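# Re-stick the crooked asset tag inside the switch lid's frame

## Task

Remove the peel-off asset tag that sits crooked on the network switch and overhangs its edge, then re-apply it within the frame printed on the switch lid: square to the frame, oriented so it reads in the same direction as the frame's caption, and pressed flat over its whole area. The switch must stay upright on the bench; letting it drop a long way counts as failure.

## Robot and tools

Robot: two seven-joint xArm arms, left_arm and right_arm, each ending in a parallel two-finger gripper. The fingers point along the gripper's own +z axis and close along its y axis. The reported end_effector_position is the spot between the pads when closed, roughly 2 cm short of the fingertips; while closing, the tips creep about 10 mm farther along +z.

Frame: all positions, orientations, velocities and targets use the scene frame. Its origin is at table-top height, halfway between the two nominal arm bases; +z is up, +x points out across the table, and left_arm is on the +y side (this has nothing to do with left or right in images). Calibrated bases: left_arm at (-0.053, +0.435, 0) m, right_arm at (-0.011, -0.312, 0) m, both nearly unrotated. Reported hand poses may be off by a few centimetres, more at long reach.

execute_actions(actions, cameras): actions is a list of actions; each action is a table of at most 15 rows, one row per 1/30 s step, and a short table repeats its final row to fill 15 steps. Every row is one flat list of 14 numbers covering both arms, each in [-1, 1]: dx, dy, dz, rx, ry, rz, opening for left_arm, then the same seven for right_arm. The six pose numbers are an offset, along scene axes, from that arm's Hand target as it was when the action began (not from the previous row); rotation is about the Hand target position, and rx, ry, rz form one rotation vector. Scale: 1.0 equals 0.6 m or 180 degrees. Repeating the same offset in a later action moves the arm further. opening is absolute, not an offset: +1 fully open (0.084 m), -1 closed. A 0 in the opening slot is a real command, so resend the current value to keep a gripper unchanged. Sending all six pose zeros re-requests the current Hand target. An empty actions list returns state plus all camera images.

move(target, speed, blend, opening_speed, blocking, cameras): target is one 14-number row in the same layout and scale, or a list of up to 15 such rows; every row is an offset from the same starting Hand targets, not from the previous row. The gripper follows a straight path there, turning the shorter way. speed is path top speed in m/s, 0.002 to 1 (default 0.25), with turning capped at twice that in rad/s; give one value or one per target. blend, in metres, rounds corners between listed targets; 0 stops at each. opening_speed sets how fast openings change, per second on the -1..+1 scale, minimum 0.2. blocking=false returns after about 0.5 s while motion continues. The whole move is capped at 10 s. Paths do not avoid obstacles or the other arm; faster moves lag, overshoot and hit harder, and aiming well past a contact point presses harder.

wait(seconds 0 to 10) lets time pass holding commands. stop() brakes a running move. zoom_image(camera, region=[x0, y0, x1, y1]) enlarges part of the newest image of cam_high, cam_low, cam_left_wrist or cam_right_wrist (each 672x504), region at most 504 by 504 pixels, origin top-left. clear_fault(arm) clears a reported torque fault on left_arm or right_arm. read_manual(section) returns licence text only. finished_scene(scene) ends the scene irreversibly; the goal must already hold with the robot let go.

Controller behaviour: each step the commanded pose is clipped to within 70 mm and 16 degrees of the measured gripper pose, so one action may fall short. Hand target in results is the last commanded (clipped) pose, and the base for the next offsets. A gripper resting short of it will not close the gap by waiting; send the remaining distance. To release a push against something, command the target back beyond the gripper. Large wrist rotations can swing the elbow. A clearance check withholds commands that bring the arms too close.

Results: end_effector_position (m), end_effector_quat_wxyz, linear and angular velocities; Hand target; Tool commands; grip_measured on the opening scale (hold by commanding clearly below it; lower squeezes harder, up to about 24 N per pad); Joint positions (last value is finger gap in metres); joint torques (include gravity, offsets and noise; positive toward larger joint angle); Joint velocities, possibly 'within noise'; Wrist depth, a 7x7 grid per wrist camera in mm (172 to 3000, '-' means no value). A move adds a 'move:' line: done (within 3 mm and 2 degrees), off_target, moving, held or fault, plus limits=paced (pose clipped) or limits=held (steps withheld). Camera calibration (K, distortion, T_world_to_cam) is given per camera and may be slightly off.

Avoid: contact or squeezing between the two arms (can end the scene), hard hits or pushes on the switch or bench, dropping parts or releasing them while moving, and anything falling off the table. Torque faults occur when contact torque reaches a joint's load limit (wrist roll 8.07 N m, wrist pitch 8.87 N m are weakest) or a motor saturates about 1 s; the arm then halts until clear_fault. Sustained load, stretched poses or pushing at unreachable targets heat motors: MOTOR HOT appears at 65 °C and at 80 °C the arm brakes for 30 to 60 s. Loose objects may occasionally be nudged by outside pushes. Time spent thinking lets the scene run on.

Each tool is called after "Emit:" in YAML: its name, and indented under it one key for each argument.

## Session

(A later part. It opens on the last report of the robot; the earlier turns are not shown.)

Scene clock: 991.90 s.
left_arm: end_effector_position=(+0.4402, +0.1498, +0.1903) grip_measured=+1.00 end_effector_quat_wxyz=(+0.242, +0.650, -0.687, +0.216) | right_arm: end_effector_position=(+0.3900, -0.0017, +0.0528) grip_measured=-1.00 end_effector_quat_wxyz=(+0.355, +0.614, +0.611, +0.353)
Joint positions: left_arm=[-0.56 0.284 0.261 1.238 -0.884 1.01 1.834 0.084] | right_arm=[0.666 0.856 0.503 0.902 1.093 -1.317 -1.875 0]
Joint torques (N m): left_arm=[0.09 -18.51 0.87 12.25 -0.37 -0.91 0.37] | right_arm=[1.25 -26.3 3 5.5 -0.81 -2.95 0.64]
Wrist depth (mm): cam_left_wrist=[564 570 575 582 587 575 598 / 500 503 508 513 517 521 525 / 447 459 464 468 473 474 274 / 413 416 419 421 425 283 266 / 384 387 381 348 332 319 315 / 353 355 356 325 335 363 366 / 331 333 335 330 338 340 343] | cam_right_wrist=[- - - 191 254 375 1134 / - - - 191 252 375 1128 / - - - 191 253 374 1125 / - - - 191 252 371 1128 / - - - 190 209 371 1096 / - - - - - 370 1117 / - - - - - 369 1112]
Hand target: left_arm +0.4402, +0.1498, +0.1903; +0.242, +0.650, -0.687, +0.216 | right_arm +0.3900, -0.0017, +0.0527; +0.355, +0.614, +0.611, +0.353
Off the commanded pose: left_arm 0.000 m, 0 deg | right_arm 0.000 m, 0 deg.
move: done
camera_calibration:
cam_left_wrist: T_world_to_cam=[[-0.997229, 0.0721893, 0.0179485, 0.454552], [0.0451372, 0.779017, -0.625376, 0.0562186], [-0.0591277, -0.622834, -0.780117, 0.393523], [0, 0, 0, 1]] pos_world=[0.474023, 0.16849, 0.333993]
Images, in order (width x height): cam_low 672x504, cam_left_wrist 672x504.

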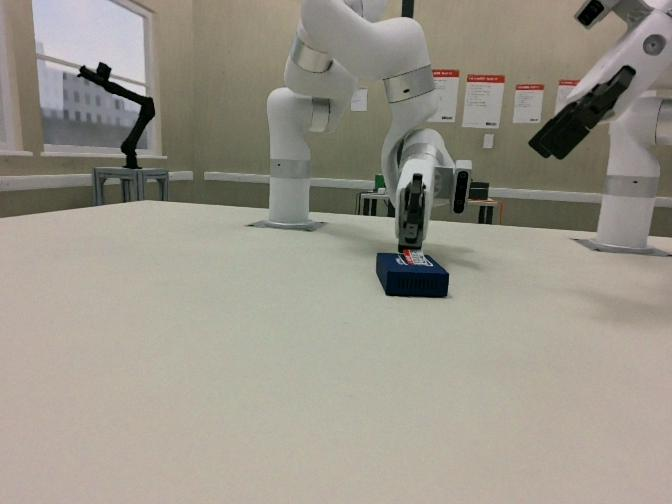

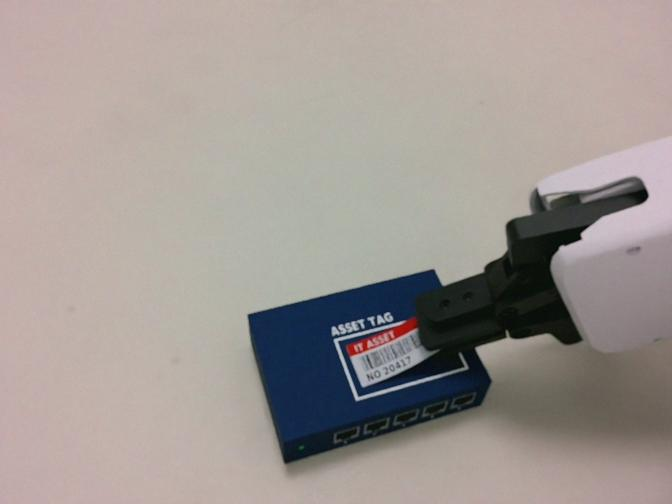

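Emit:
move:
  target: [0,0,0,0,0,0,1, -0.0015,0,-0.0045,0,0,0,-1]
  cameras: ["cam_left_wrist","cam_low"]
  speed: 0.01

Emit:
zoom_image:
  camera: "cam_left_wrist"
  region: [320, 290, 480, 410]

Emit:
zoom_image:
  camera: "cam_low"
  region: [380, 220, 450, 290]

Scene clock: 1010.97 s.
left_arm: end_effector_position=(+0.4402, +0.1498, +0.1903) grip_measured=+1.00 end_effector_quat_wxyz=(+0.242, +0.650, -0.687, +0.216) | right_arm: end_effector_position=(+0.3891, -0.0017, +0.0501) grip_measured=-1.00 end_effector_quat_wxyz=(+0.355, +0.614, +0.611, +0.353)
Joint positions: left_arm=[-0.56 0.284 0.261 1.238 -0.884 1.01 1.834 0.084] | right_arm=[0.669 0.864 0.501 0.904 1.089 -1.321 -1.869 0]
Joint torques (N m): left_arm=[0.01 -18.71 0.83 12.23 -0.19 -0.79 0.36] | right_arm=[1.21 -26.02 2.96 5.51 -0.86 -3.01 0.52]
Wrist depth (mm): cam_left_wrist=[565 571 574 581 586 574 597 / 498 504 509 512 516 519 526 / 447 460 464 467 471 475 276 / 413 416 419 421 426 285 268 / 385 387 381 348 338 326 313 / 353 355 356 325 335 363 365 / 332 333 335 330 338 340 343] | cam_right_wrist=[- - - 186 247 366 1117 / - - - 186 246 366 1116 / - - - 186 246 363 1123 / - - - 185 245 363 1136 / - - - 185 209 361 1107 / - - - - - 359 1119 / - - - - - 359 1114]
Hand target: left_arm +0.4402, +0.1498, +0.1903; +0.242, +0.650, -0.687, +0.216 | right_arm +0.3891, -0.0017, +0.0500; +0.355, +0.614, +0.611, +0.353
Off the commanded pose: left_arm 0.000 m, 0 deg | right_arm 0.000 m, 0 deg.
move: done
camera_calibration:
cam_left_wrist: T_world_to_cam=[[-0.997229, 0.0721893, 0.0179485, 0.454552], [0.0451372, 0.779017, -0.625376, 0.0562186], [-0.0591277, -0.622834, -0.780117, 0.393523], [0, 0, 0, 1]] pos_world=[0.474023, 0.16849, 0.333993]
Images, in order (width x height): cam_low 672x504, cam_left_wrist 672x504.

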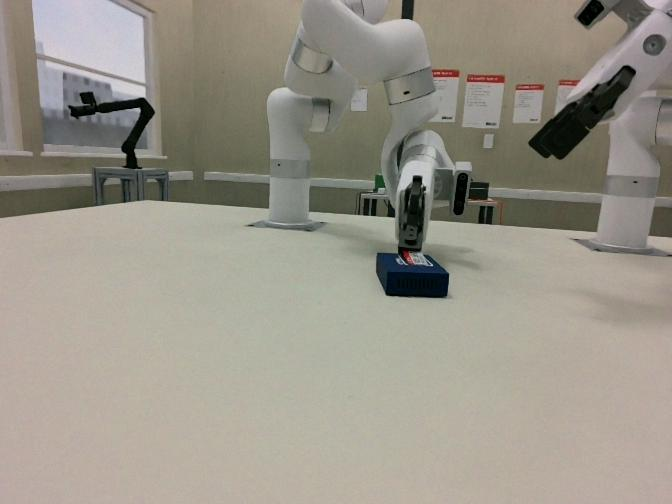

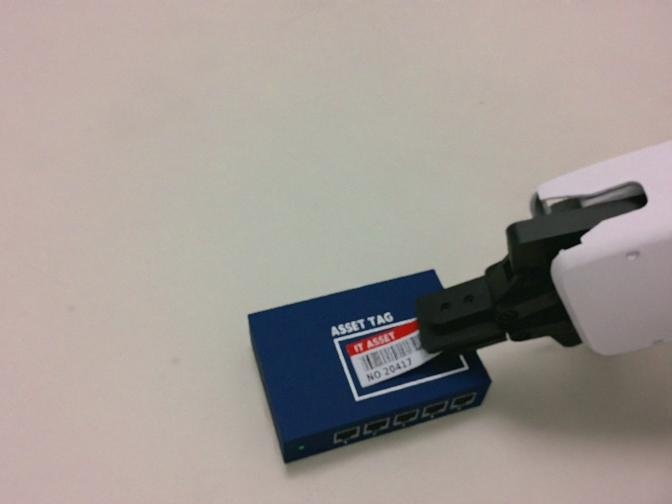

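Scaled by 3.150.

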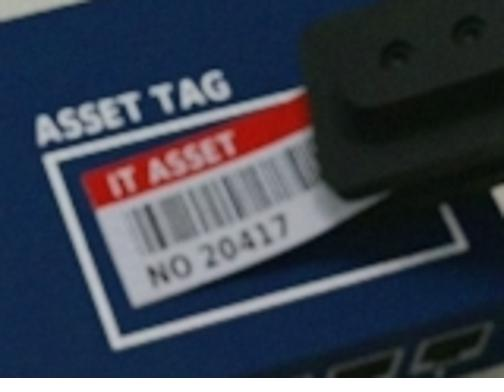

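Scaled by 7.200.

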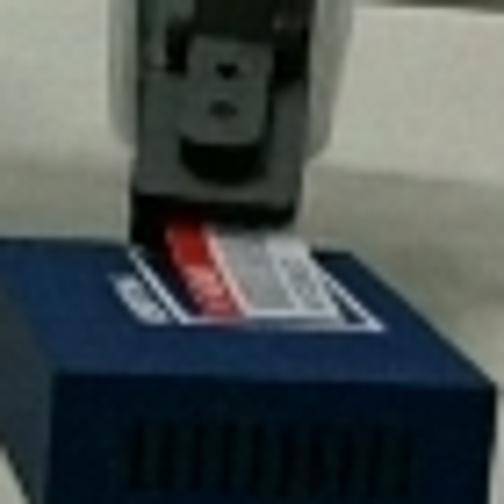

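Emit:
move:
  target:
    - [0,0,0,0,0,0,1, 0.0025,0,0.0043,0,0,0,-0.82]
    - [0,0,0,0,0,0,1, -0.0550,0,0.0380,0,0,0,-0.82]
  cameras: ["cam_left_wrist","cam_low"]
  speed: 0.02
  opening_speed: 0.2

Emit:
zoom_image:
  camera: "cam_left_wrist"
  region: [320, 290, 480, 410]

Emit:
zoom_image:
  camera: "cam_low"
  region: [380, 220, 450, 290]

Scene clock: 1029.70 s.
left_arm: end_effector_position=(+0.4402, +0.1498, +0.1903) grip_measured=+1.00 end_effector_quat_wxyz=(+0.242, +0.650, -0.687, +0.216) | right_arm: end_effector_position=(+0.3562, -0.0017, +0.0728) grip_measured=-0.84 end_effector_quat_wxyz=(+0.355, +0.614, +0.611, +0.353)
Joint positions: left_arm=[-0.56 0.284 0.261 1.238 -0.884 1.01 1.834 0.084] | right_arm=[0.689 0.793 0.566 0.826 1.175 -1.356 -1.86 0.007]
Joint torques (N m): left_arm=[0.05 -18.79 0.9 12.03 -0.14 -0.78 0.29] | right_arm=[1.24 -26.87 3.73 4.82 0.29 -3.23 0.43]
Wrist depth (mm): cam_left_wrist=[565 569 574 580 588 575 598 / 500 503 508 512 515 522 528 / 447 460 465 467 471 476 267 / 414 416 420 422 425 309 284 / 384 386 389 374 347 320 381 / 353 355 357 351 327 355 366 / 331 332 335 331 332 340 342] | cam_right_wrist=[- - 183 215 301 448 1178 / - - 182 214 301 446 1178 / - - 182 214 300 444 1178 / - - 182 214 300 443 1174 / - - 182 194 210 442 1158 / - - - - 203 441 1160 / - - - - 218 441 1166]
Hand target: left_arm +0.4402, +0.1498, +0.1903; +0.242, +0.650, -0.687, +0.216 | right_arm +0.3561, -0.0017, +0.0728; +0.355, +0.614, +0.611, +0.353
Off the commanded pose: left_arm 0.000 m, 0 deg | right_arm 0.000 m, 0 deg.
move: done
camera_calibration:
cam_left_wrist: T_world_to_cam=[[-0.997229, 0.0721893, 0.0179485, 0.454552], [0.0451372, 0.779017, -0.625376, 0.0562186], [-0.0591277, -0.622834, -0.780117, 0.393523], [0, 0, 0, 1]] pos_world=[0.474023, 0.16849, 0.333993]
Images, in order (width x height): cam_low 672x504, cam_left_wrist 672x504.

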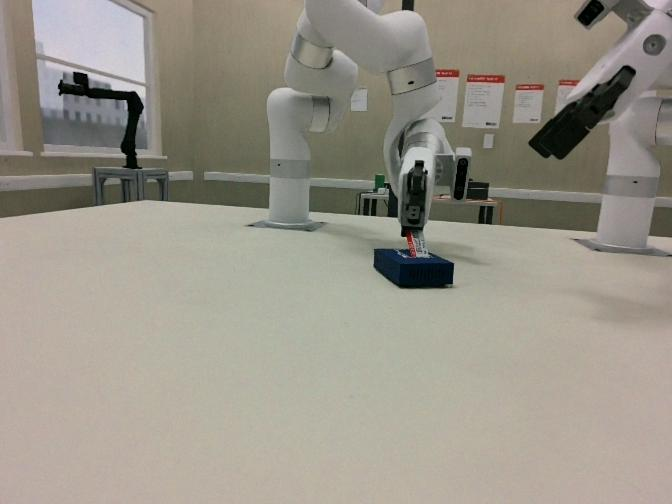

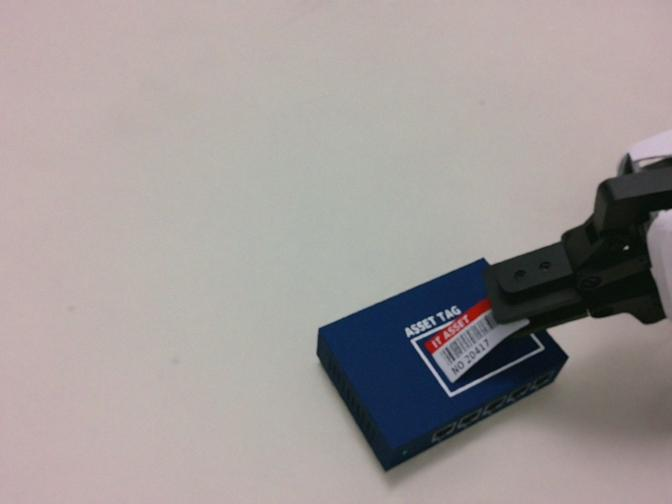

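Scaled by 3.150.

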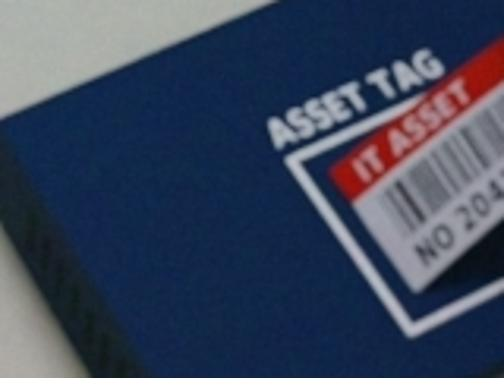

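Scaled by 7.200.

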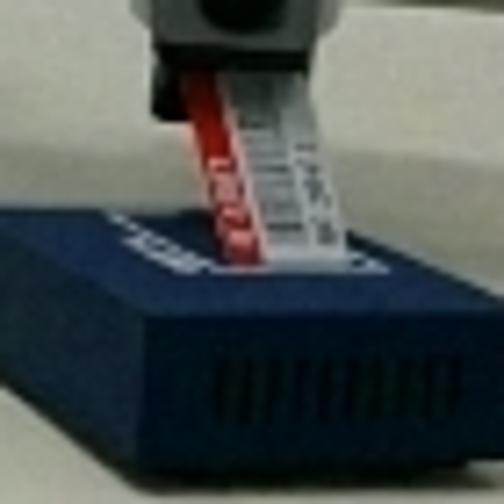

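Emit:
zoom_image:
  camera: "cam_left_wrist"
  region: [420, 230, 570, 390]

Emit:
wait:
  seconds: 0
  cameras: ["cam_right_wrist"]

Emit:
zoom_image:
  camera: "cam_right_wrist"
  region: [372, 304, 622, 504]

Scaled by 3.150.

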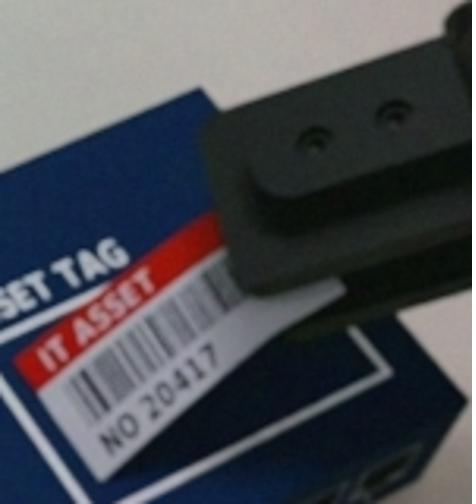

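Scene clock: 1054.17 s.
left_arm: end_effector_position=(+0.4402, +0.1498, +0.1903) grip_measured=+1.00 end_effector_quat_wxyz=(+0.242, +0.650, -0.687, +0.216) | right_arm: end_effector_position=(+0.3561, -0.0017, +0.0728) grip_measured=-0.84 end_effector_quat_wxyz=(+0.355, +0.614, +0.611, +0.353)
Joint positions: left_arm=[-0.56 0.284 0.261 1.238 -0.884 1.01 1.834 0.084] | right_arm=[0.689 0.793 0.566 0.826 1.175 -1.356 -1.86 0.007]
Joint torques (N m): left_arm=[0.15 -18.83 0.73 12.09 -0.09 -0.71 0.36] | right_arm=[1.37 -26.67 3.81 4.72 0.12 -3.35 0.47]
Wrist depth (mm): cam_left_wrist=[565 567 574 582 587 575 598 / 499 502 508 513 516 520 526 / 446 460 463 467 471 476 268 / 413 416 419 421 426 309 283 / 384 387 389 374 347 320 382 / 353 355 357 351 326 355 366 / 331 333 334 331 332 340 343] | cam_right_wrist=[- - 183 215 301 447 1176 / - - 183 214 301 446 1182 / - - 182 214 301 444 1174 / - - 182 214 300 443 1174 / - - 182 195 210 442 1157 / - - - - 203 442 1168 / - - - - 218 441 1158]
Hand target: left_arm +0.4402, +0.1498, +0.1903; +0.242, +0.650, -0.687, +0.216 | right_arm +0.3561, -0.0017, +0.0728; +0.355, +0.614, +0.611, +0.353
Tool commands: left_gripper/opening=+1.0 right_gripper/opening=-0.82
Off the commanded pose: left_arm 0.000 m, 0 deg | right_arm 0.000 m, 0 deg.
camera_calibration:
cam_right_wrist: T_world_to_cam=[[0.503968, -0.0125216, 0.863632, -0.208132], [-0.0066987, -0.999922, -0.0105886, 0.0676159], [0.863696, -0.000448903, -0.504012, -0.140203], [0, 0, 0, 1]] pos_world=[0.226438, 0.0649415, 0.109801]
Images, in order (width x height): cam_right_wrist 672x504.

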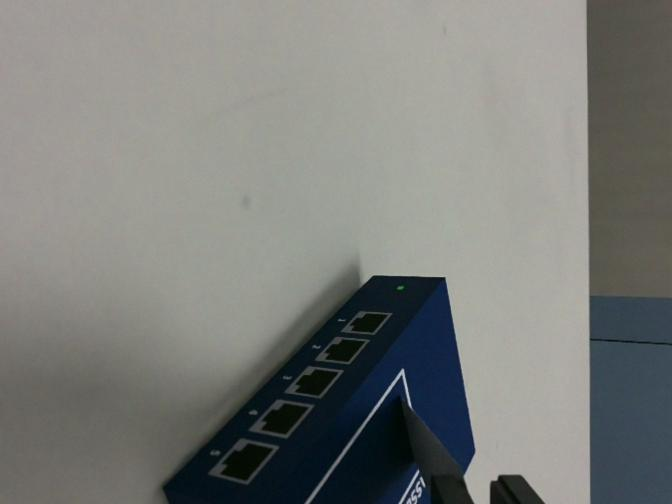

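Scaled by 2.016.

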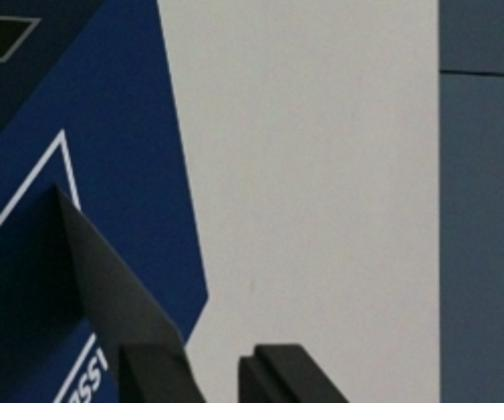

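Emit:
move:
  target:
    - [0,0,0,0,0,0,1, 0,0,0,0,0,0,-1]
    - [0,0,0,0,0,0,1, -0.004,-0.0165,-0.012,0,0,0.0633,-1]
    - [0,0,0,0,0,0,1, -0.010,-0.0165,-0.0378,0,0,0.0633,-1]
  cameras: ["cam_left_wrist","cam_low"]
  speed: 0.02
  opening_speed: 0.4

Emit:
zoom_image:
  camera: "cam_left_wrist"
  region: [380, 270, 580, 420]

Emit:
zoom_image:
  camera: "cam_low"
  region: [380, 220, 450, 290]

Scene clock: 1103.53 s.
left_arm: end_effector_position=(+0.4402, +0.1498, +0.1903) grip_measured=+1.00 end_effector_quat_wxyz=(+0.242, +0.650, -0.687, +0.216) | right_arm: end_effector_position=(+0.3501, -0.0116, +0.0502) grip_measured=-1.00 end_effector_quat_wxyz=(+0.318, +0.550, +0.668, +0.387)
Joint positions: left_arm=[-0.56 0.284 0.261 1.238 -0.884 1.01 1.834 0.084] | right_arm=[0.634 0.802 0.503 0.64 0.866 -1.374 -1.751 0]
Joint torques (N m): left_arm=[0.07 -18.81 0.68 12.1 -0.13 -0.63 0.3] | right_arm=[0.61 -22.79 2.79 3.92 -0.41 -2.98 0.5]
Wrist depth (mm): cam_left_wrist=[564 567 575 581 587 576 597 / 499 503 508 512 516 521 540 / 447 460 465 468 472 476 295 / 414 416 419 423 424 426 310 / 384 387 390 383 357 342 389 / 353 356 357 351 328 355 366 / 331 333 335 336 332 340 342] | cam_right_wrist=[- - - 187 247 367 1239 / - - - 186 247 366 1207 / - - - 186 247 366 1203 / - - - 186 246 365 1184 / - - - 186 203 364 1162 / - - - - - 362 1132 / - - - - - 362 1114]
Hand target: left_arm +0.4402, +0.1498, +0.1903; +0.242, +0.650, -0.687, +0.216 | right_arm +0.3501, -0.0116, +0.0501; +0.318, +0.550, +0.668, +0.387
Off the commanded pose: left_arm 0.000 m, 0 deg | right_arm 0.000 m, 0 deg.
move: done
camera_calibration:
cam_left_wrist: T_world_to_cam=[[-0.997229, 0.0721893, 0.0179485, 0.454552], [0.0451372, 0.779017, -0.625376, 0.0562186], [-0.0591277, -0.622834, -0.780117, 0.393523], [0, 0, 0, 1]] pos_world=[0.474023, 0.16849, 0.333993]
Images, in order (width x height): cam_low 672x504, cam_left_wrist 672x504.

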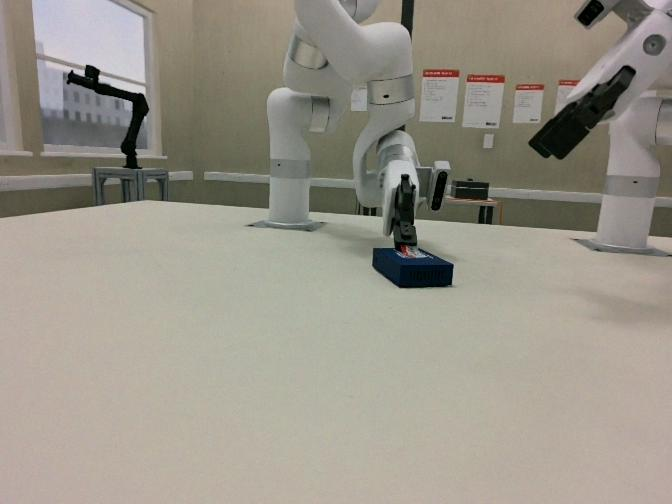

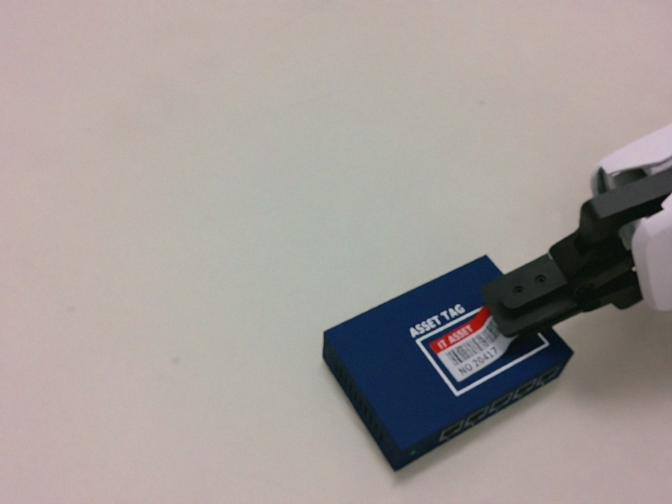

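Scaled by 2.520.

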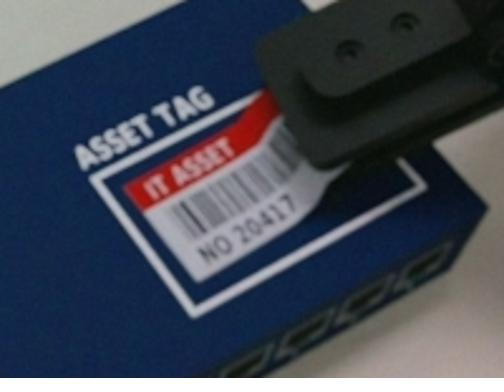

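Scaled by 7.200.

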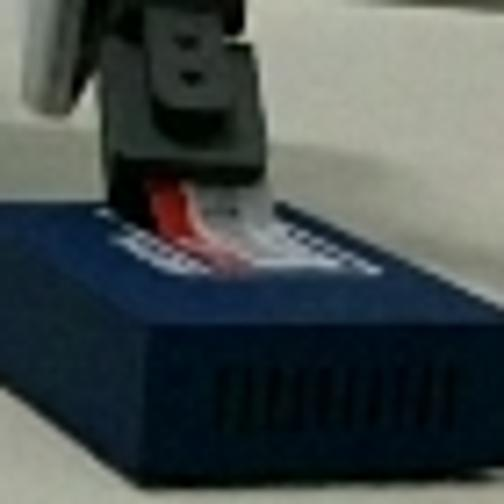

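Emit:
move:
  target:
    - [-0.017,0.017,0.083,-0.0438,0.3097,0.5519,-1, 0,0,0,0,0,0,-1]
    - [-0.0958,-0.215,-0.1588,-0.0438,0.3097,0.5519,-1, 0,0,0,0,0,0,-1]
  cameras: ["all"]
  speed: 0.12

Emit:
zoom_image:
  camera: "cam_low"
  region: [350, 170, 470, 290]

Emit:
zoom_image:
  camera: "cam_high"
  region: [260, 220, 380, 310]

Scene clock: 1206.97 s.
left_arm: end_effector_position=(+0.3946, +0.0560, +0.1317) grip_measured=-1.00 end_effector_quat_wxyz=(+0.293, +0.930, +0.213, +0.067) | right_arm: end_effector_position=(+0.3501, -0.0116, +0.0501) grip_measured=-1.00 end_effector_quat_wxyz=(+0.318, +0.550, +0.668, +0.387)
Joint positions: left_arm=[-0.845 0.274 0.129 0.994 -1.07 0.298 -0.196 0] | right_arm=[0.634 0.802 0.503 0.64 0.866 -1.374 -1.751 0]
Joint torques (N m): left_arm=[0.57 -17.73 0.36 11.17 0.49 -1.74 0.4] | right_arm=[0.72 -22.86 2.85 3.84 -0.6 -2.95 0.43]
Wrist depth (mm): cam_left_wrist=[203 221 243 269 301 342 394 / 203 221 242 268 300 341 395 / 203 221 242 269 300 341 394 / 203 221 243 268 300 341 394 / 203 221 242 261 291 341 395 / 203 221 231 231 259 341 395 / 203 221 231 225 259 341 395] | cam_right_wrist=[- - - 187 247 368 1248 / - - - 186 246 367 1215 / - - - 186 246 365 1186 / - - - 186 246 364 574 / - - - 185 203 362 569 / - - - - - 363 1130 / - - - - - 361 1110]
Hand target: left_arm +0.3946, +0.0560, +0.1317; +0.293, +0.930, +0.213, +0.067 (not the last commanded pose) | right_arm +0.3501, -0.0116, +0.0501; +0.318, +0.550, +0.668, +0.387
Off the commanded pose: left_arm 0.052 m, 0 deg | right_arm 0.000 m, 0 deg.
move: off_target (left_arm; path cut at 10 s); path passed 1 of 2 targets
camera_calibration:
cam_left_wrist: T_world_to_cam=[[0.34763, -0.737516, 0.578985, -0.142342], [-0.899009, -0.437576, -0.0176129, 0.45548], [0.26634, -0.51439, -0.815148, 0.156795], [0, 0, 0, 1]] pos_world=[0.417202, 0.174981, 0.218247]
cam_right_wrist: T_world_to_cam=[[0.496509, 0.0872636, 0.863634, -0.181905], [0.19101, -0.98153, -0.010637, -0.0115722], [0.846755, 0.170244, -0.504007, -0.138639], [0, 0, 0, 1]] pos_world=[0.209922, 0.0281178, 0.0871014]

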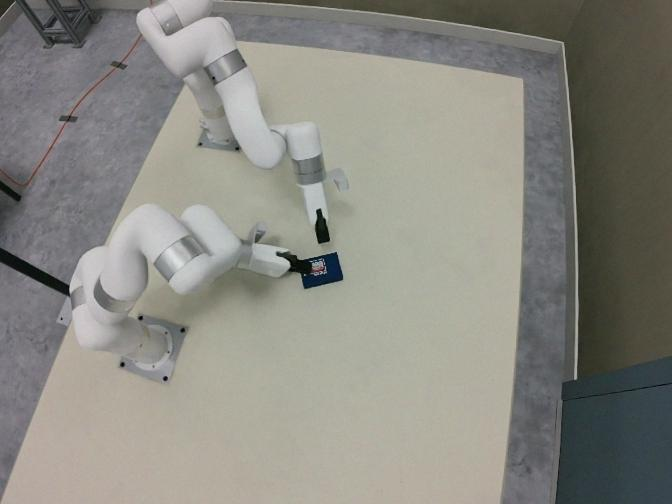

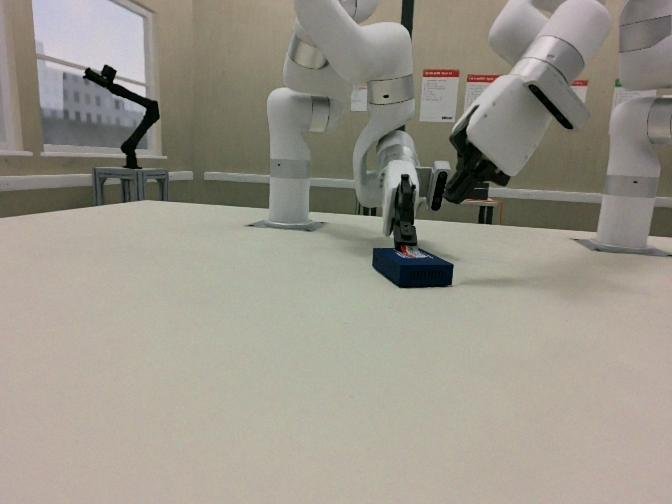

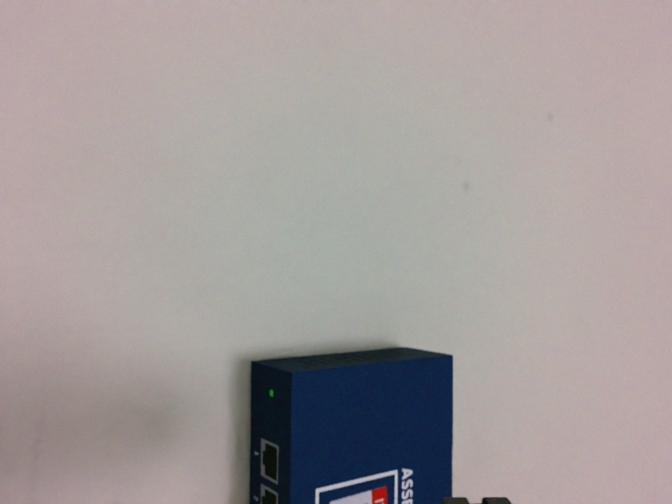

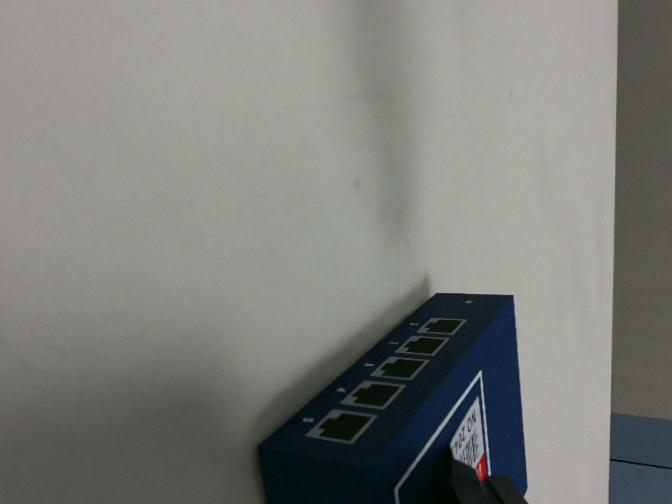

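Scaled by 4.200.

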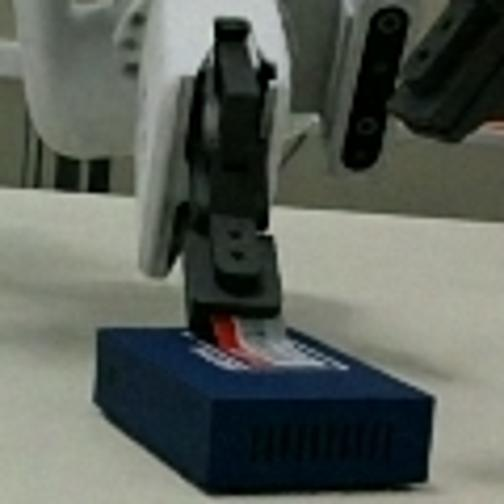

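Scaled by 4.200.

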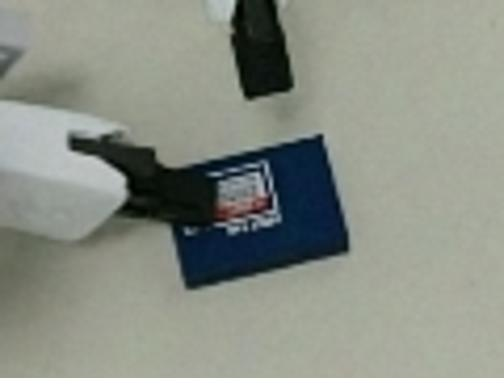

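Emit:
execute_actions:
  actions: []

Scene clock: 1236.57 s.
left_arm: end_effector_position=(+0.3946, +0.0560, +0.1317) grip_measured=-1.00 end_effector_quat_wxyz=(+0.293, +0.930, +0.213, +0.067) | right_arm: end_effector_position=(+0.3501, -0.0116, +0.0501) grip_measured=-1.00 end_effector_quat_wxyz=(+0.318, +0.550, +0.668, +0.387)
Joint positions: left_arm=[-0.845 0.274 0.129 0.994 -1.07 0.298 -0.196 0] | right_arm=[0.634 0.802 0.503 0.64 0.866 -1.374 -1.751 0]
Joint velocities: within noise
Joint torques (N m): left_arm=[0.45 -17.46 0.22 11.06 0.61 -1.76 0.3] | right_arm=[0.59 -23.09 2.72 3.68 -0.39 -2.93 0.55]
Wrist depth (mm): cam_left_wrist=[203 221 242 268 300 342 395 / 203 221 242 268 300 341 396 / 203 221 242 268 300 341 395 / 203 221 242 269 300 340 395 / 203 221 242 261 292 341 395 / 203 221 231 232 259 341 394 / 203 221 231 225 259 341 395] | cam_right_wrist=[- - - 186 247 367 1244 / - - - 186 247 366 1224 / - - - 186 246 367 1192 / - - - 185 246 364 570 / - - - 186 203 364 566 / - - - - - 362 1134 / - - - - - 362 1108]
Hand target: left_arm +0.3946, +0.0560, +0.1317; +0.293, +0.930, +0.213, +0.067 (not the last commanded pose) | right_arm +0.3501, -0.0116, +0.0501; +0.318, +0.550, +0.668, +0.387
Tool commands: left_gripper/opening=-1.0 right_gripper/opening=-1.0
Off the commanded pose: left_arm 0.052 m, 0 deg | right_arm 0.000 m, 0 deg.
camera_calibration:
cam_left_wrist: T_world_to_cam=[[0.34763, -0.737516, 0.578985, -0.142284], [-0.899009, -0.437576, -0.0176129, 0.455478], [0.26634, -0.51439, -0.815148, 0.156713], [0, 0, 0, 1]] pos_world=[0.417202, 0.174981, 0.218147]
cam_right_wrist: T_world_to_cam=[[0.496509, 0.0872636, 0.863634, -0.181905], [0.19101, -0.98153, -0.010637, -0.0115722], [0.846755, 0.170244, -0.504007, -0.138639], [0, 0, 0, 1]] pos_world=[0.209922, 0.0281178, 0.0871014]

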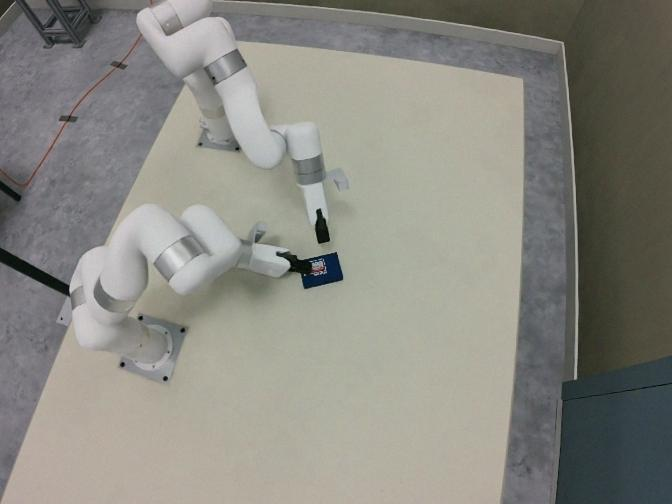

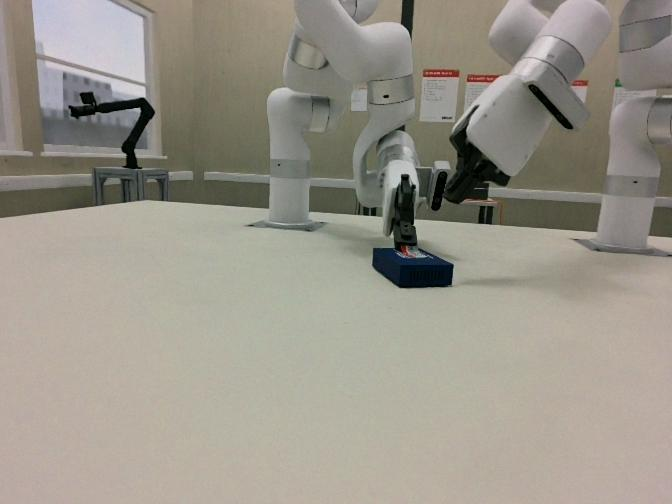

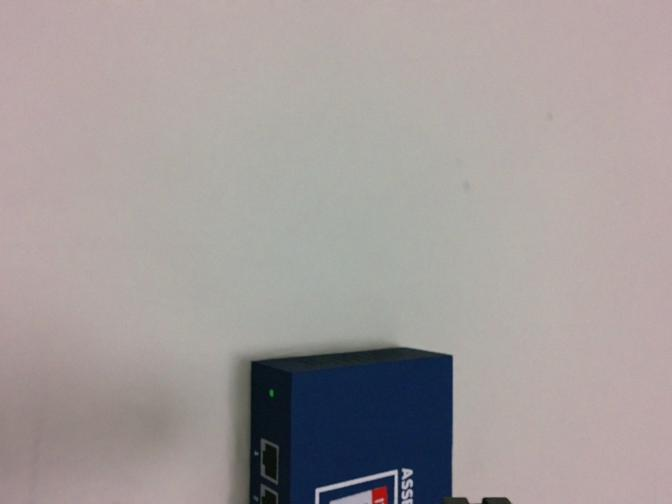

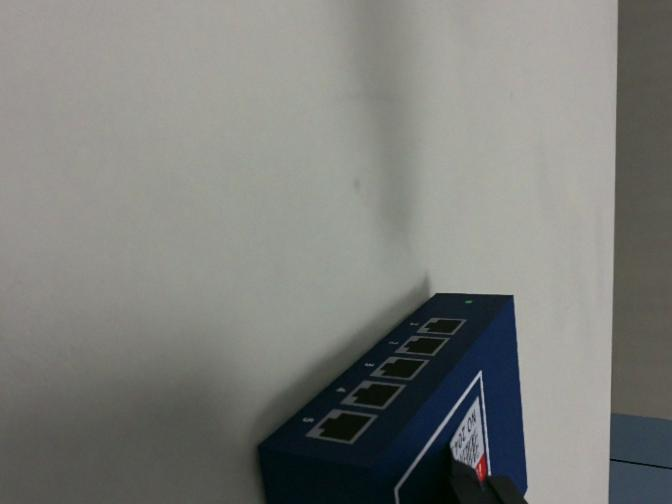

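Emit:
move:
  target: [-0.0198,-0.0700,-0.0812,0,0,0,-1,0,0,0,0,0,0,-1]
  speed: 0.08
  cameras: ["cam_high","cam_low","cam_right_wrist","cam_left_wrist"]

Emit:
zoom_image:
  camera: "cam_low"
  region: [340, 160, 500, 300]

Emit:
zoom_image:
  camera: "cam_high"
  region: [260, 200, 380, 300]

Scene clock: 1276.50 s.
left_arm: end_effector_position=(+0.3828, +0.0140, +0.0830) grip_measured=-1.00 end_effector_quat_wxyz=(+0.293, +0.930, +0.213, +0.067) | right_arm: end_effector_position=(+0.3501, -0.0116, +0.0501) grip_measured=-1.00 end_effector_quat_wxyz=(+0.318, +0.550, +0.668, +0.387)
Joint positions: left_arm=[-0.858 0.435 0.038 1.088 -1.252 0.198 -0.078 0] | right_arm=[0.634 0.802 0.503 0.64 0.866 -1.374 -1.751 0]
Joint torques (N m): left_arm=[0.73 -19.41 0.21 10.33 0.59 -1.66 0.34] | right_arm=[0.5 -22.9 2.88 3.85 -0.45 -2.89 0.55]
Wrist depth (mm): cam_left_wrist=[- 177 190 210 235 259 298 / - 177 190 210 235 259 298 / - 177 190 210 235 267 298 / - 177 190 210 235 267 298 / - 177 181 173 188 258 298 / - 177 181 173 188 258 298 / - 177 181 173 188 258 298] | cam_right_wrist=[- - - 186 247 367 - / - - - 186 247 327 - / - - - 186 247 - - / - - - 186 246 293 - / - - - 185 203 294 - / - - - - - 203 - / - - - - - 202 -]
Hand target: left_arm +0.3827, +0.0140, +0.0829; +0.293, +0.930, +0.213, +0.067 | right_arm +0.3501, -0.0116, +0.0501; +0.318, +0.550, +0.668, +0.387
Off the commanded pose: left_arm 0.000 m, 0 deg | right_arm 0.000 m, 0 deg.
move: done
camera_calibration:
cam_left_wrist: T_world_to_cam=[[0.347645, -0.737546, 0.578937, -0.14092], [-0.899009, -0.437576, -0.0176113, 0.425544], [0.266318, -0.514348, -0.815182, 0.0985895], [0, 0, 0, 1]] pos_world=[0.405302, 0.132982, 0.169447]
cam_right_wrist: T_world_to_cam=[[0.496509, 0.0872636, 0.863634, -0.181905], [0.19101, -0.98153, -0.010637, -0.0115722], [0.846755, 0.170244, -0.504007, -0.138639], [0, 0, 0, 1]] pos_world=[0.209922, 0.0281178, 0.0871014]

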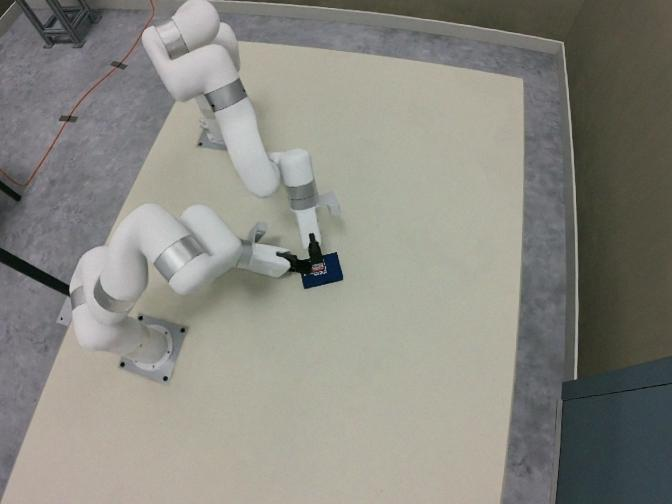

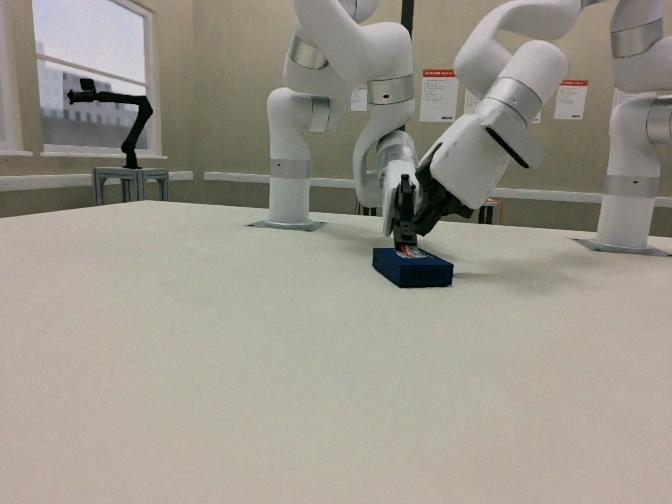

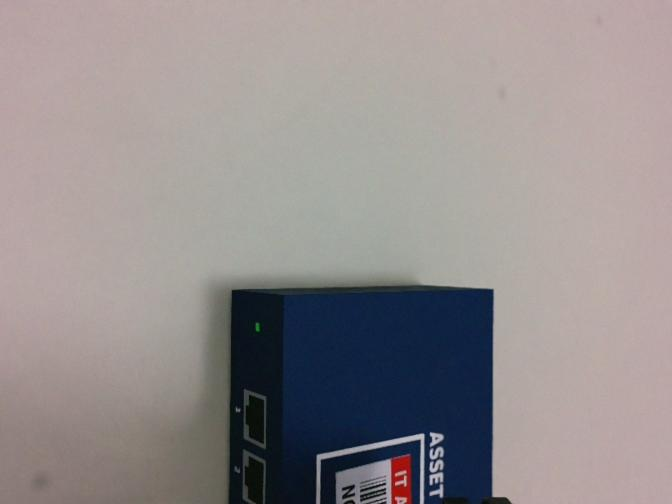

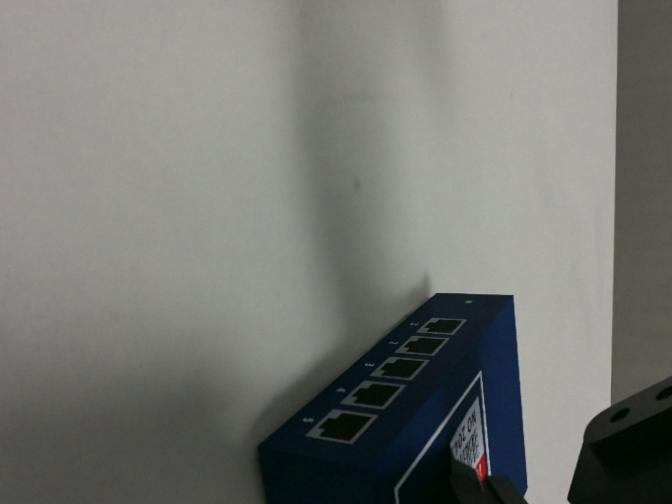

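Scaled by 3.150.

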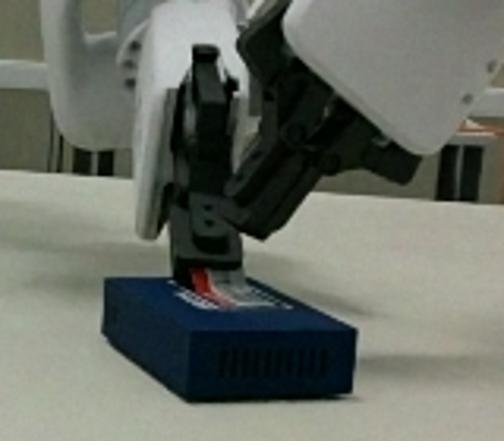

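Scaled by 4.200.

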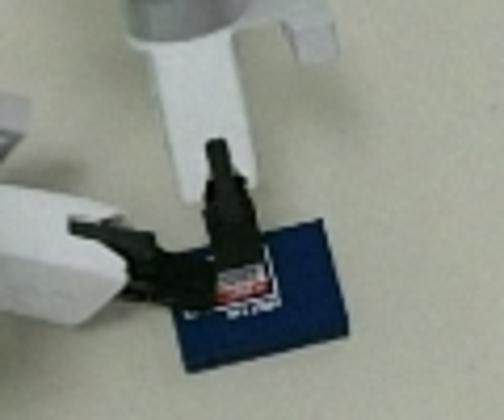

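Emit:
zoom_image:
  camera: "cam_left_wrist"
  region: [220, 404, 520, 504]

Emit:
zoom_image:
  camera: "cam_right_wrist"
  region: [380, 360, 672, 504]

Scaled by 1.680.

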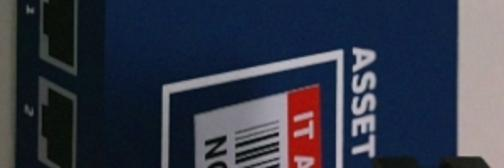

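Scaled by 1.726.

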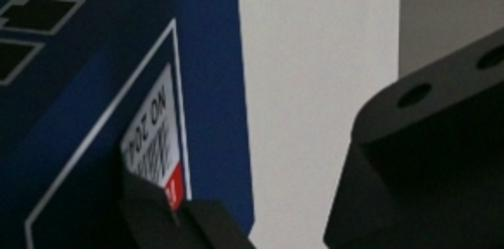

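Emit:
move:
  target:
    - [0.0017,-0.0068,-0.02,0,0,0,-1,0,0,0,0,0,0,-1]
    - [0.0017,-0.0068,-0.04333,0,0,0,-1,0,0,0,0,0,0,-1]
  speed: 0.04
  blend: 0.005
  cameras: ["cam_high","cam_low","cam_right_wrist","cam_left_wrist"]

Emit:
zoom_image:
  camera: "cam_low"
  region: [370, 220, 460, 290]

Emit:
zoom_image:
  camera: "cam_left_wrist"
  region: [220, 354, 520, 504]

Emit:
zoom_image:
  camera: "cam_right_wrist"
  region: [380, 360, 672, 504]

Scene clock: 1331.63 s.
left_arm: end_effector_position=(+0.3838, +0.0099, +0.0570) grip_measured=-1.00 end_effector_quat_wxyz=(+0.293, +0.930, +0.213, +0.067) | right_arm: end_effector_position=(+0.3501, -0.0116, +0.0501) grip_measured=-1.00 end_effector_quat_wxyz=(+0.318, +0.550, +0.668, +0.387)
Joint positions: left_arm=[-0.827 0.508 -0.009 1.132 -1.367 0.169 0.041 0] | right_arm=[0.634 0.802 0.503 0.64 0.866 -1.374 -1.751 0]
Joint torques (N m): left_arm=[-2.11 -19.34 -2.77 9.15 0.58 0.01 0.38] | right_arm=[-1.3 -26.78 2.52 5.51 -0.6 -2.93 0.41]
Wrist depth (mm): cam_left_wrist=[- - - 180 196 222 256 / - - - 180 196 222 256 / - - - 180 196 222 255 / - - - 180 196 222 255 / - - - - 191 222 255 / - - - - - 229 255 / - - - - - 229 255] | cam_right_wrist=[- - - 186 247 294 - / - - - 186 228 - - / - - - 186 227 - - / - - - 185 227 - - / - - - 185 203 - - / - - - - - - - / - - - - - - -]
Hand target: left_arm +0.3838, +0.0099, +0.0569; +0.293, +0.930, +0.213, +0.067 | right_arm +0.3501, -0.0116, +0.0501; +0.318, +0.550, +0.668, +0.387
Off the commanded pose: left_arm 0.000 m, 0 deg | right_arm 0.000 m, 0 deg.
move: done
camera_calibration:
cam_left_wrist: T_world_to_cam=[[0.347698, -0.737521, 0.578939, -0.129264], [-0.898989, -0.437618, -0.0175774, 0.424183], [0.266318, -0.514348, -0.815182, 0.0750197], [0, 0, 0, 1]] pos_world=[0.406302, 0.128882, 0.143447]
cam_right_wrist: T_world_to_cam=[[0.496509, 0.0872636, 0.863634, -0.181905], [0.19101, -0.98153, -0.010637, -0.0115722], [0.846755, 0.170244, -0.504007, -0.138639], [0, 0, 0, 1]] pos_world=[0.209922, 0.0281178, 0.0871014]

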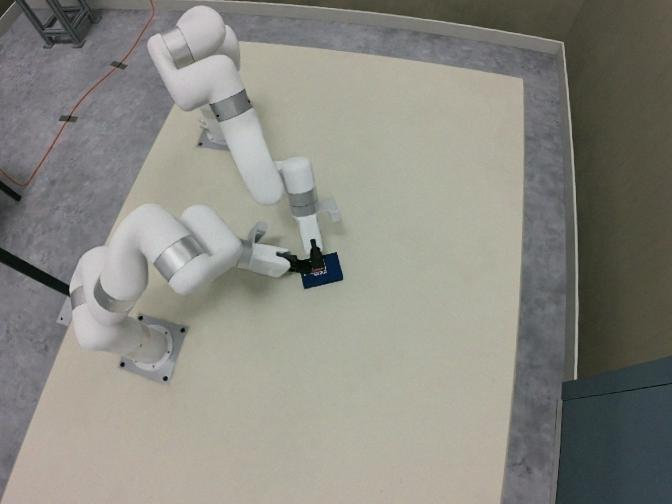

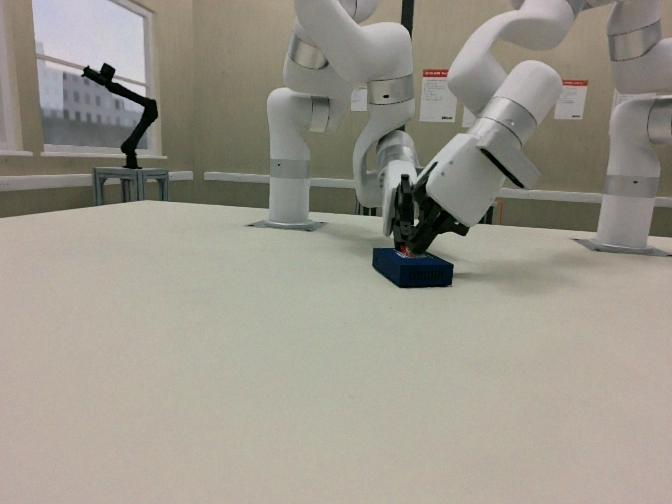

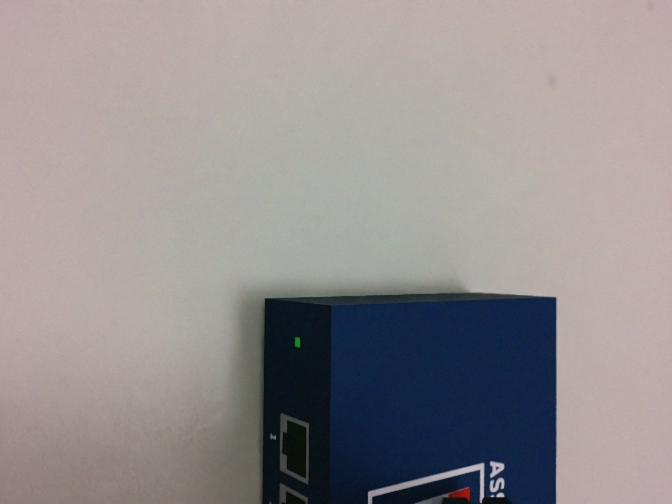

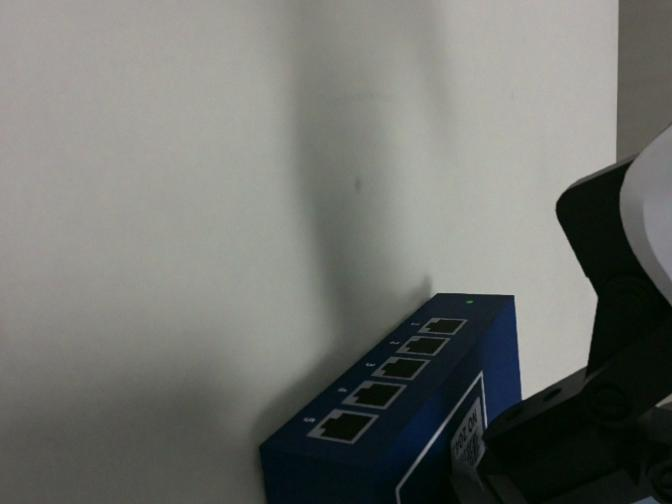

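Scaled by 5.600.

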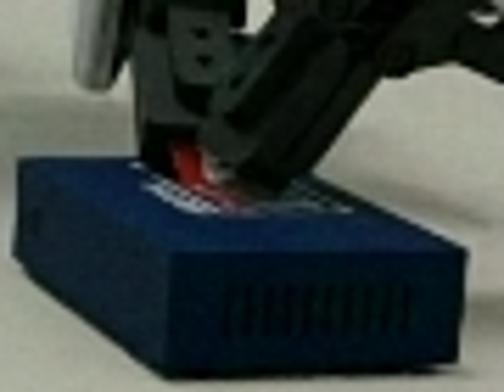

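Scaled by 1.680.

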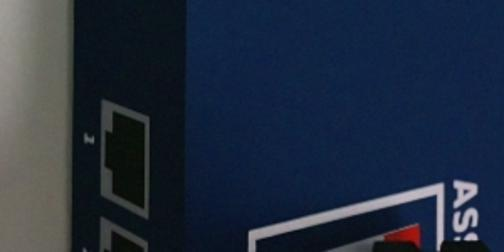

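Scaled by 1.726.

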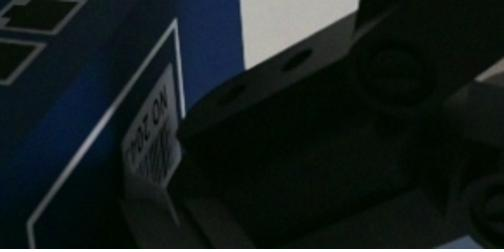

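Emit:
wait:
  seconds: 0.2

Emit:
zoom_image:
  camera: "cam_low"
  region: [390, 235, 430, 265]

Scene clock: 1341.30 s.
left_arm: end_effector_position=(+0.3838, +0.0099, +0.0569) grip_measured=-1.00 end_effector_quat_wxyz=(+0.293, +0.930, +0.213, +0.067) | right_arm: end_effector_position=(+0.3501, -0.0116, +0.0501) grip_measured=-1.00 end_effector_quat_wxyz=(+0.318, +0.550, +0.668, +0.387)
Joint positions: left_arm=[-0.827 0.508 -0.009 1.132 -1.367 0.169 0.042 0] | right_arm=[0.634 0.802 0.503 0.64 0.866 -1.374 -1.751 0]
Joint torques (N m): left_arm=[-2.19 -19.25 -2.95 9.15 0.49 0.06 0.29] | right_arm=[-0.36 -26.53 2.7 5.74 -0.27 -2.74 0.48]
Wrist depth (mm): cam_left_wrist=[- - - 181 196 222 256 / - - - 180 196 222 256 / - - - 180 196 222 256 / - - - 180 196 221 255 / - - - - 191 222 255 / - - - - - 229 255 / - - - - - 229 255] | cam_right_wrist=[- - - 186 246 295 - / - - - 186 228 - - / - - - 185 227 - - / - - - 186 228 - - / - - - 185 203 - - / - - - - - - - / - - - - - - -]
Hand target: left_arm +0.3838, +0.0099, +0.0569; +0.293, +0.930, +0.213, +0.067 | right_arm +0.3501, -0.0116, +0.0501; +0.318, +0.550, +0.668, +0.387
Tool commands: left_gripper/opening=-1.0 right_gripper/opening=-1.0
Off the commanded pose: left_arm 0.000 m, 0 deg | right_arm 0.000 m, 0 deg.
wait: 0.20 s; at rest from the start

Scaled by 12.600.
This view is cut from an older image: the scene may have changed since it was taken.

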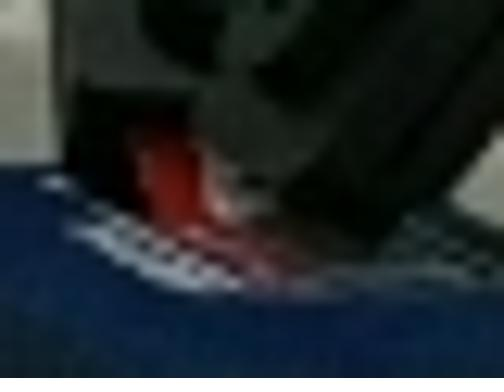

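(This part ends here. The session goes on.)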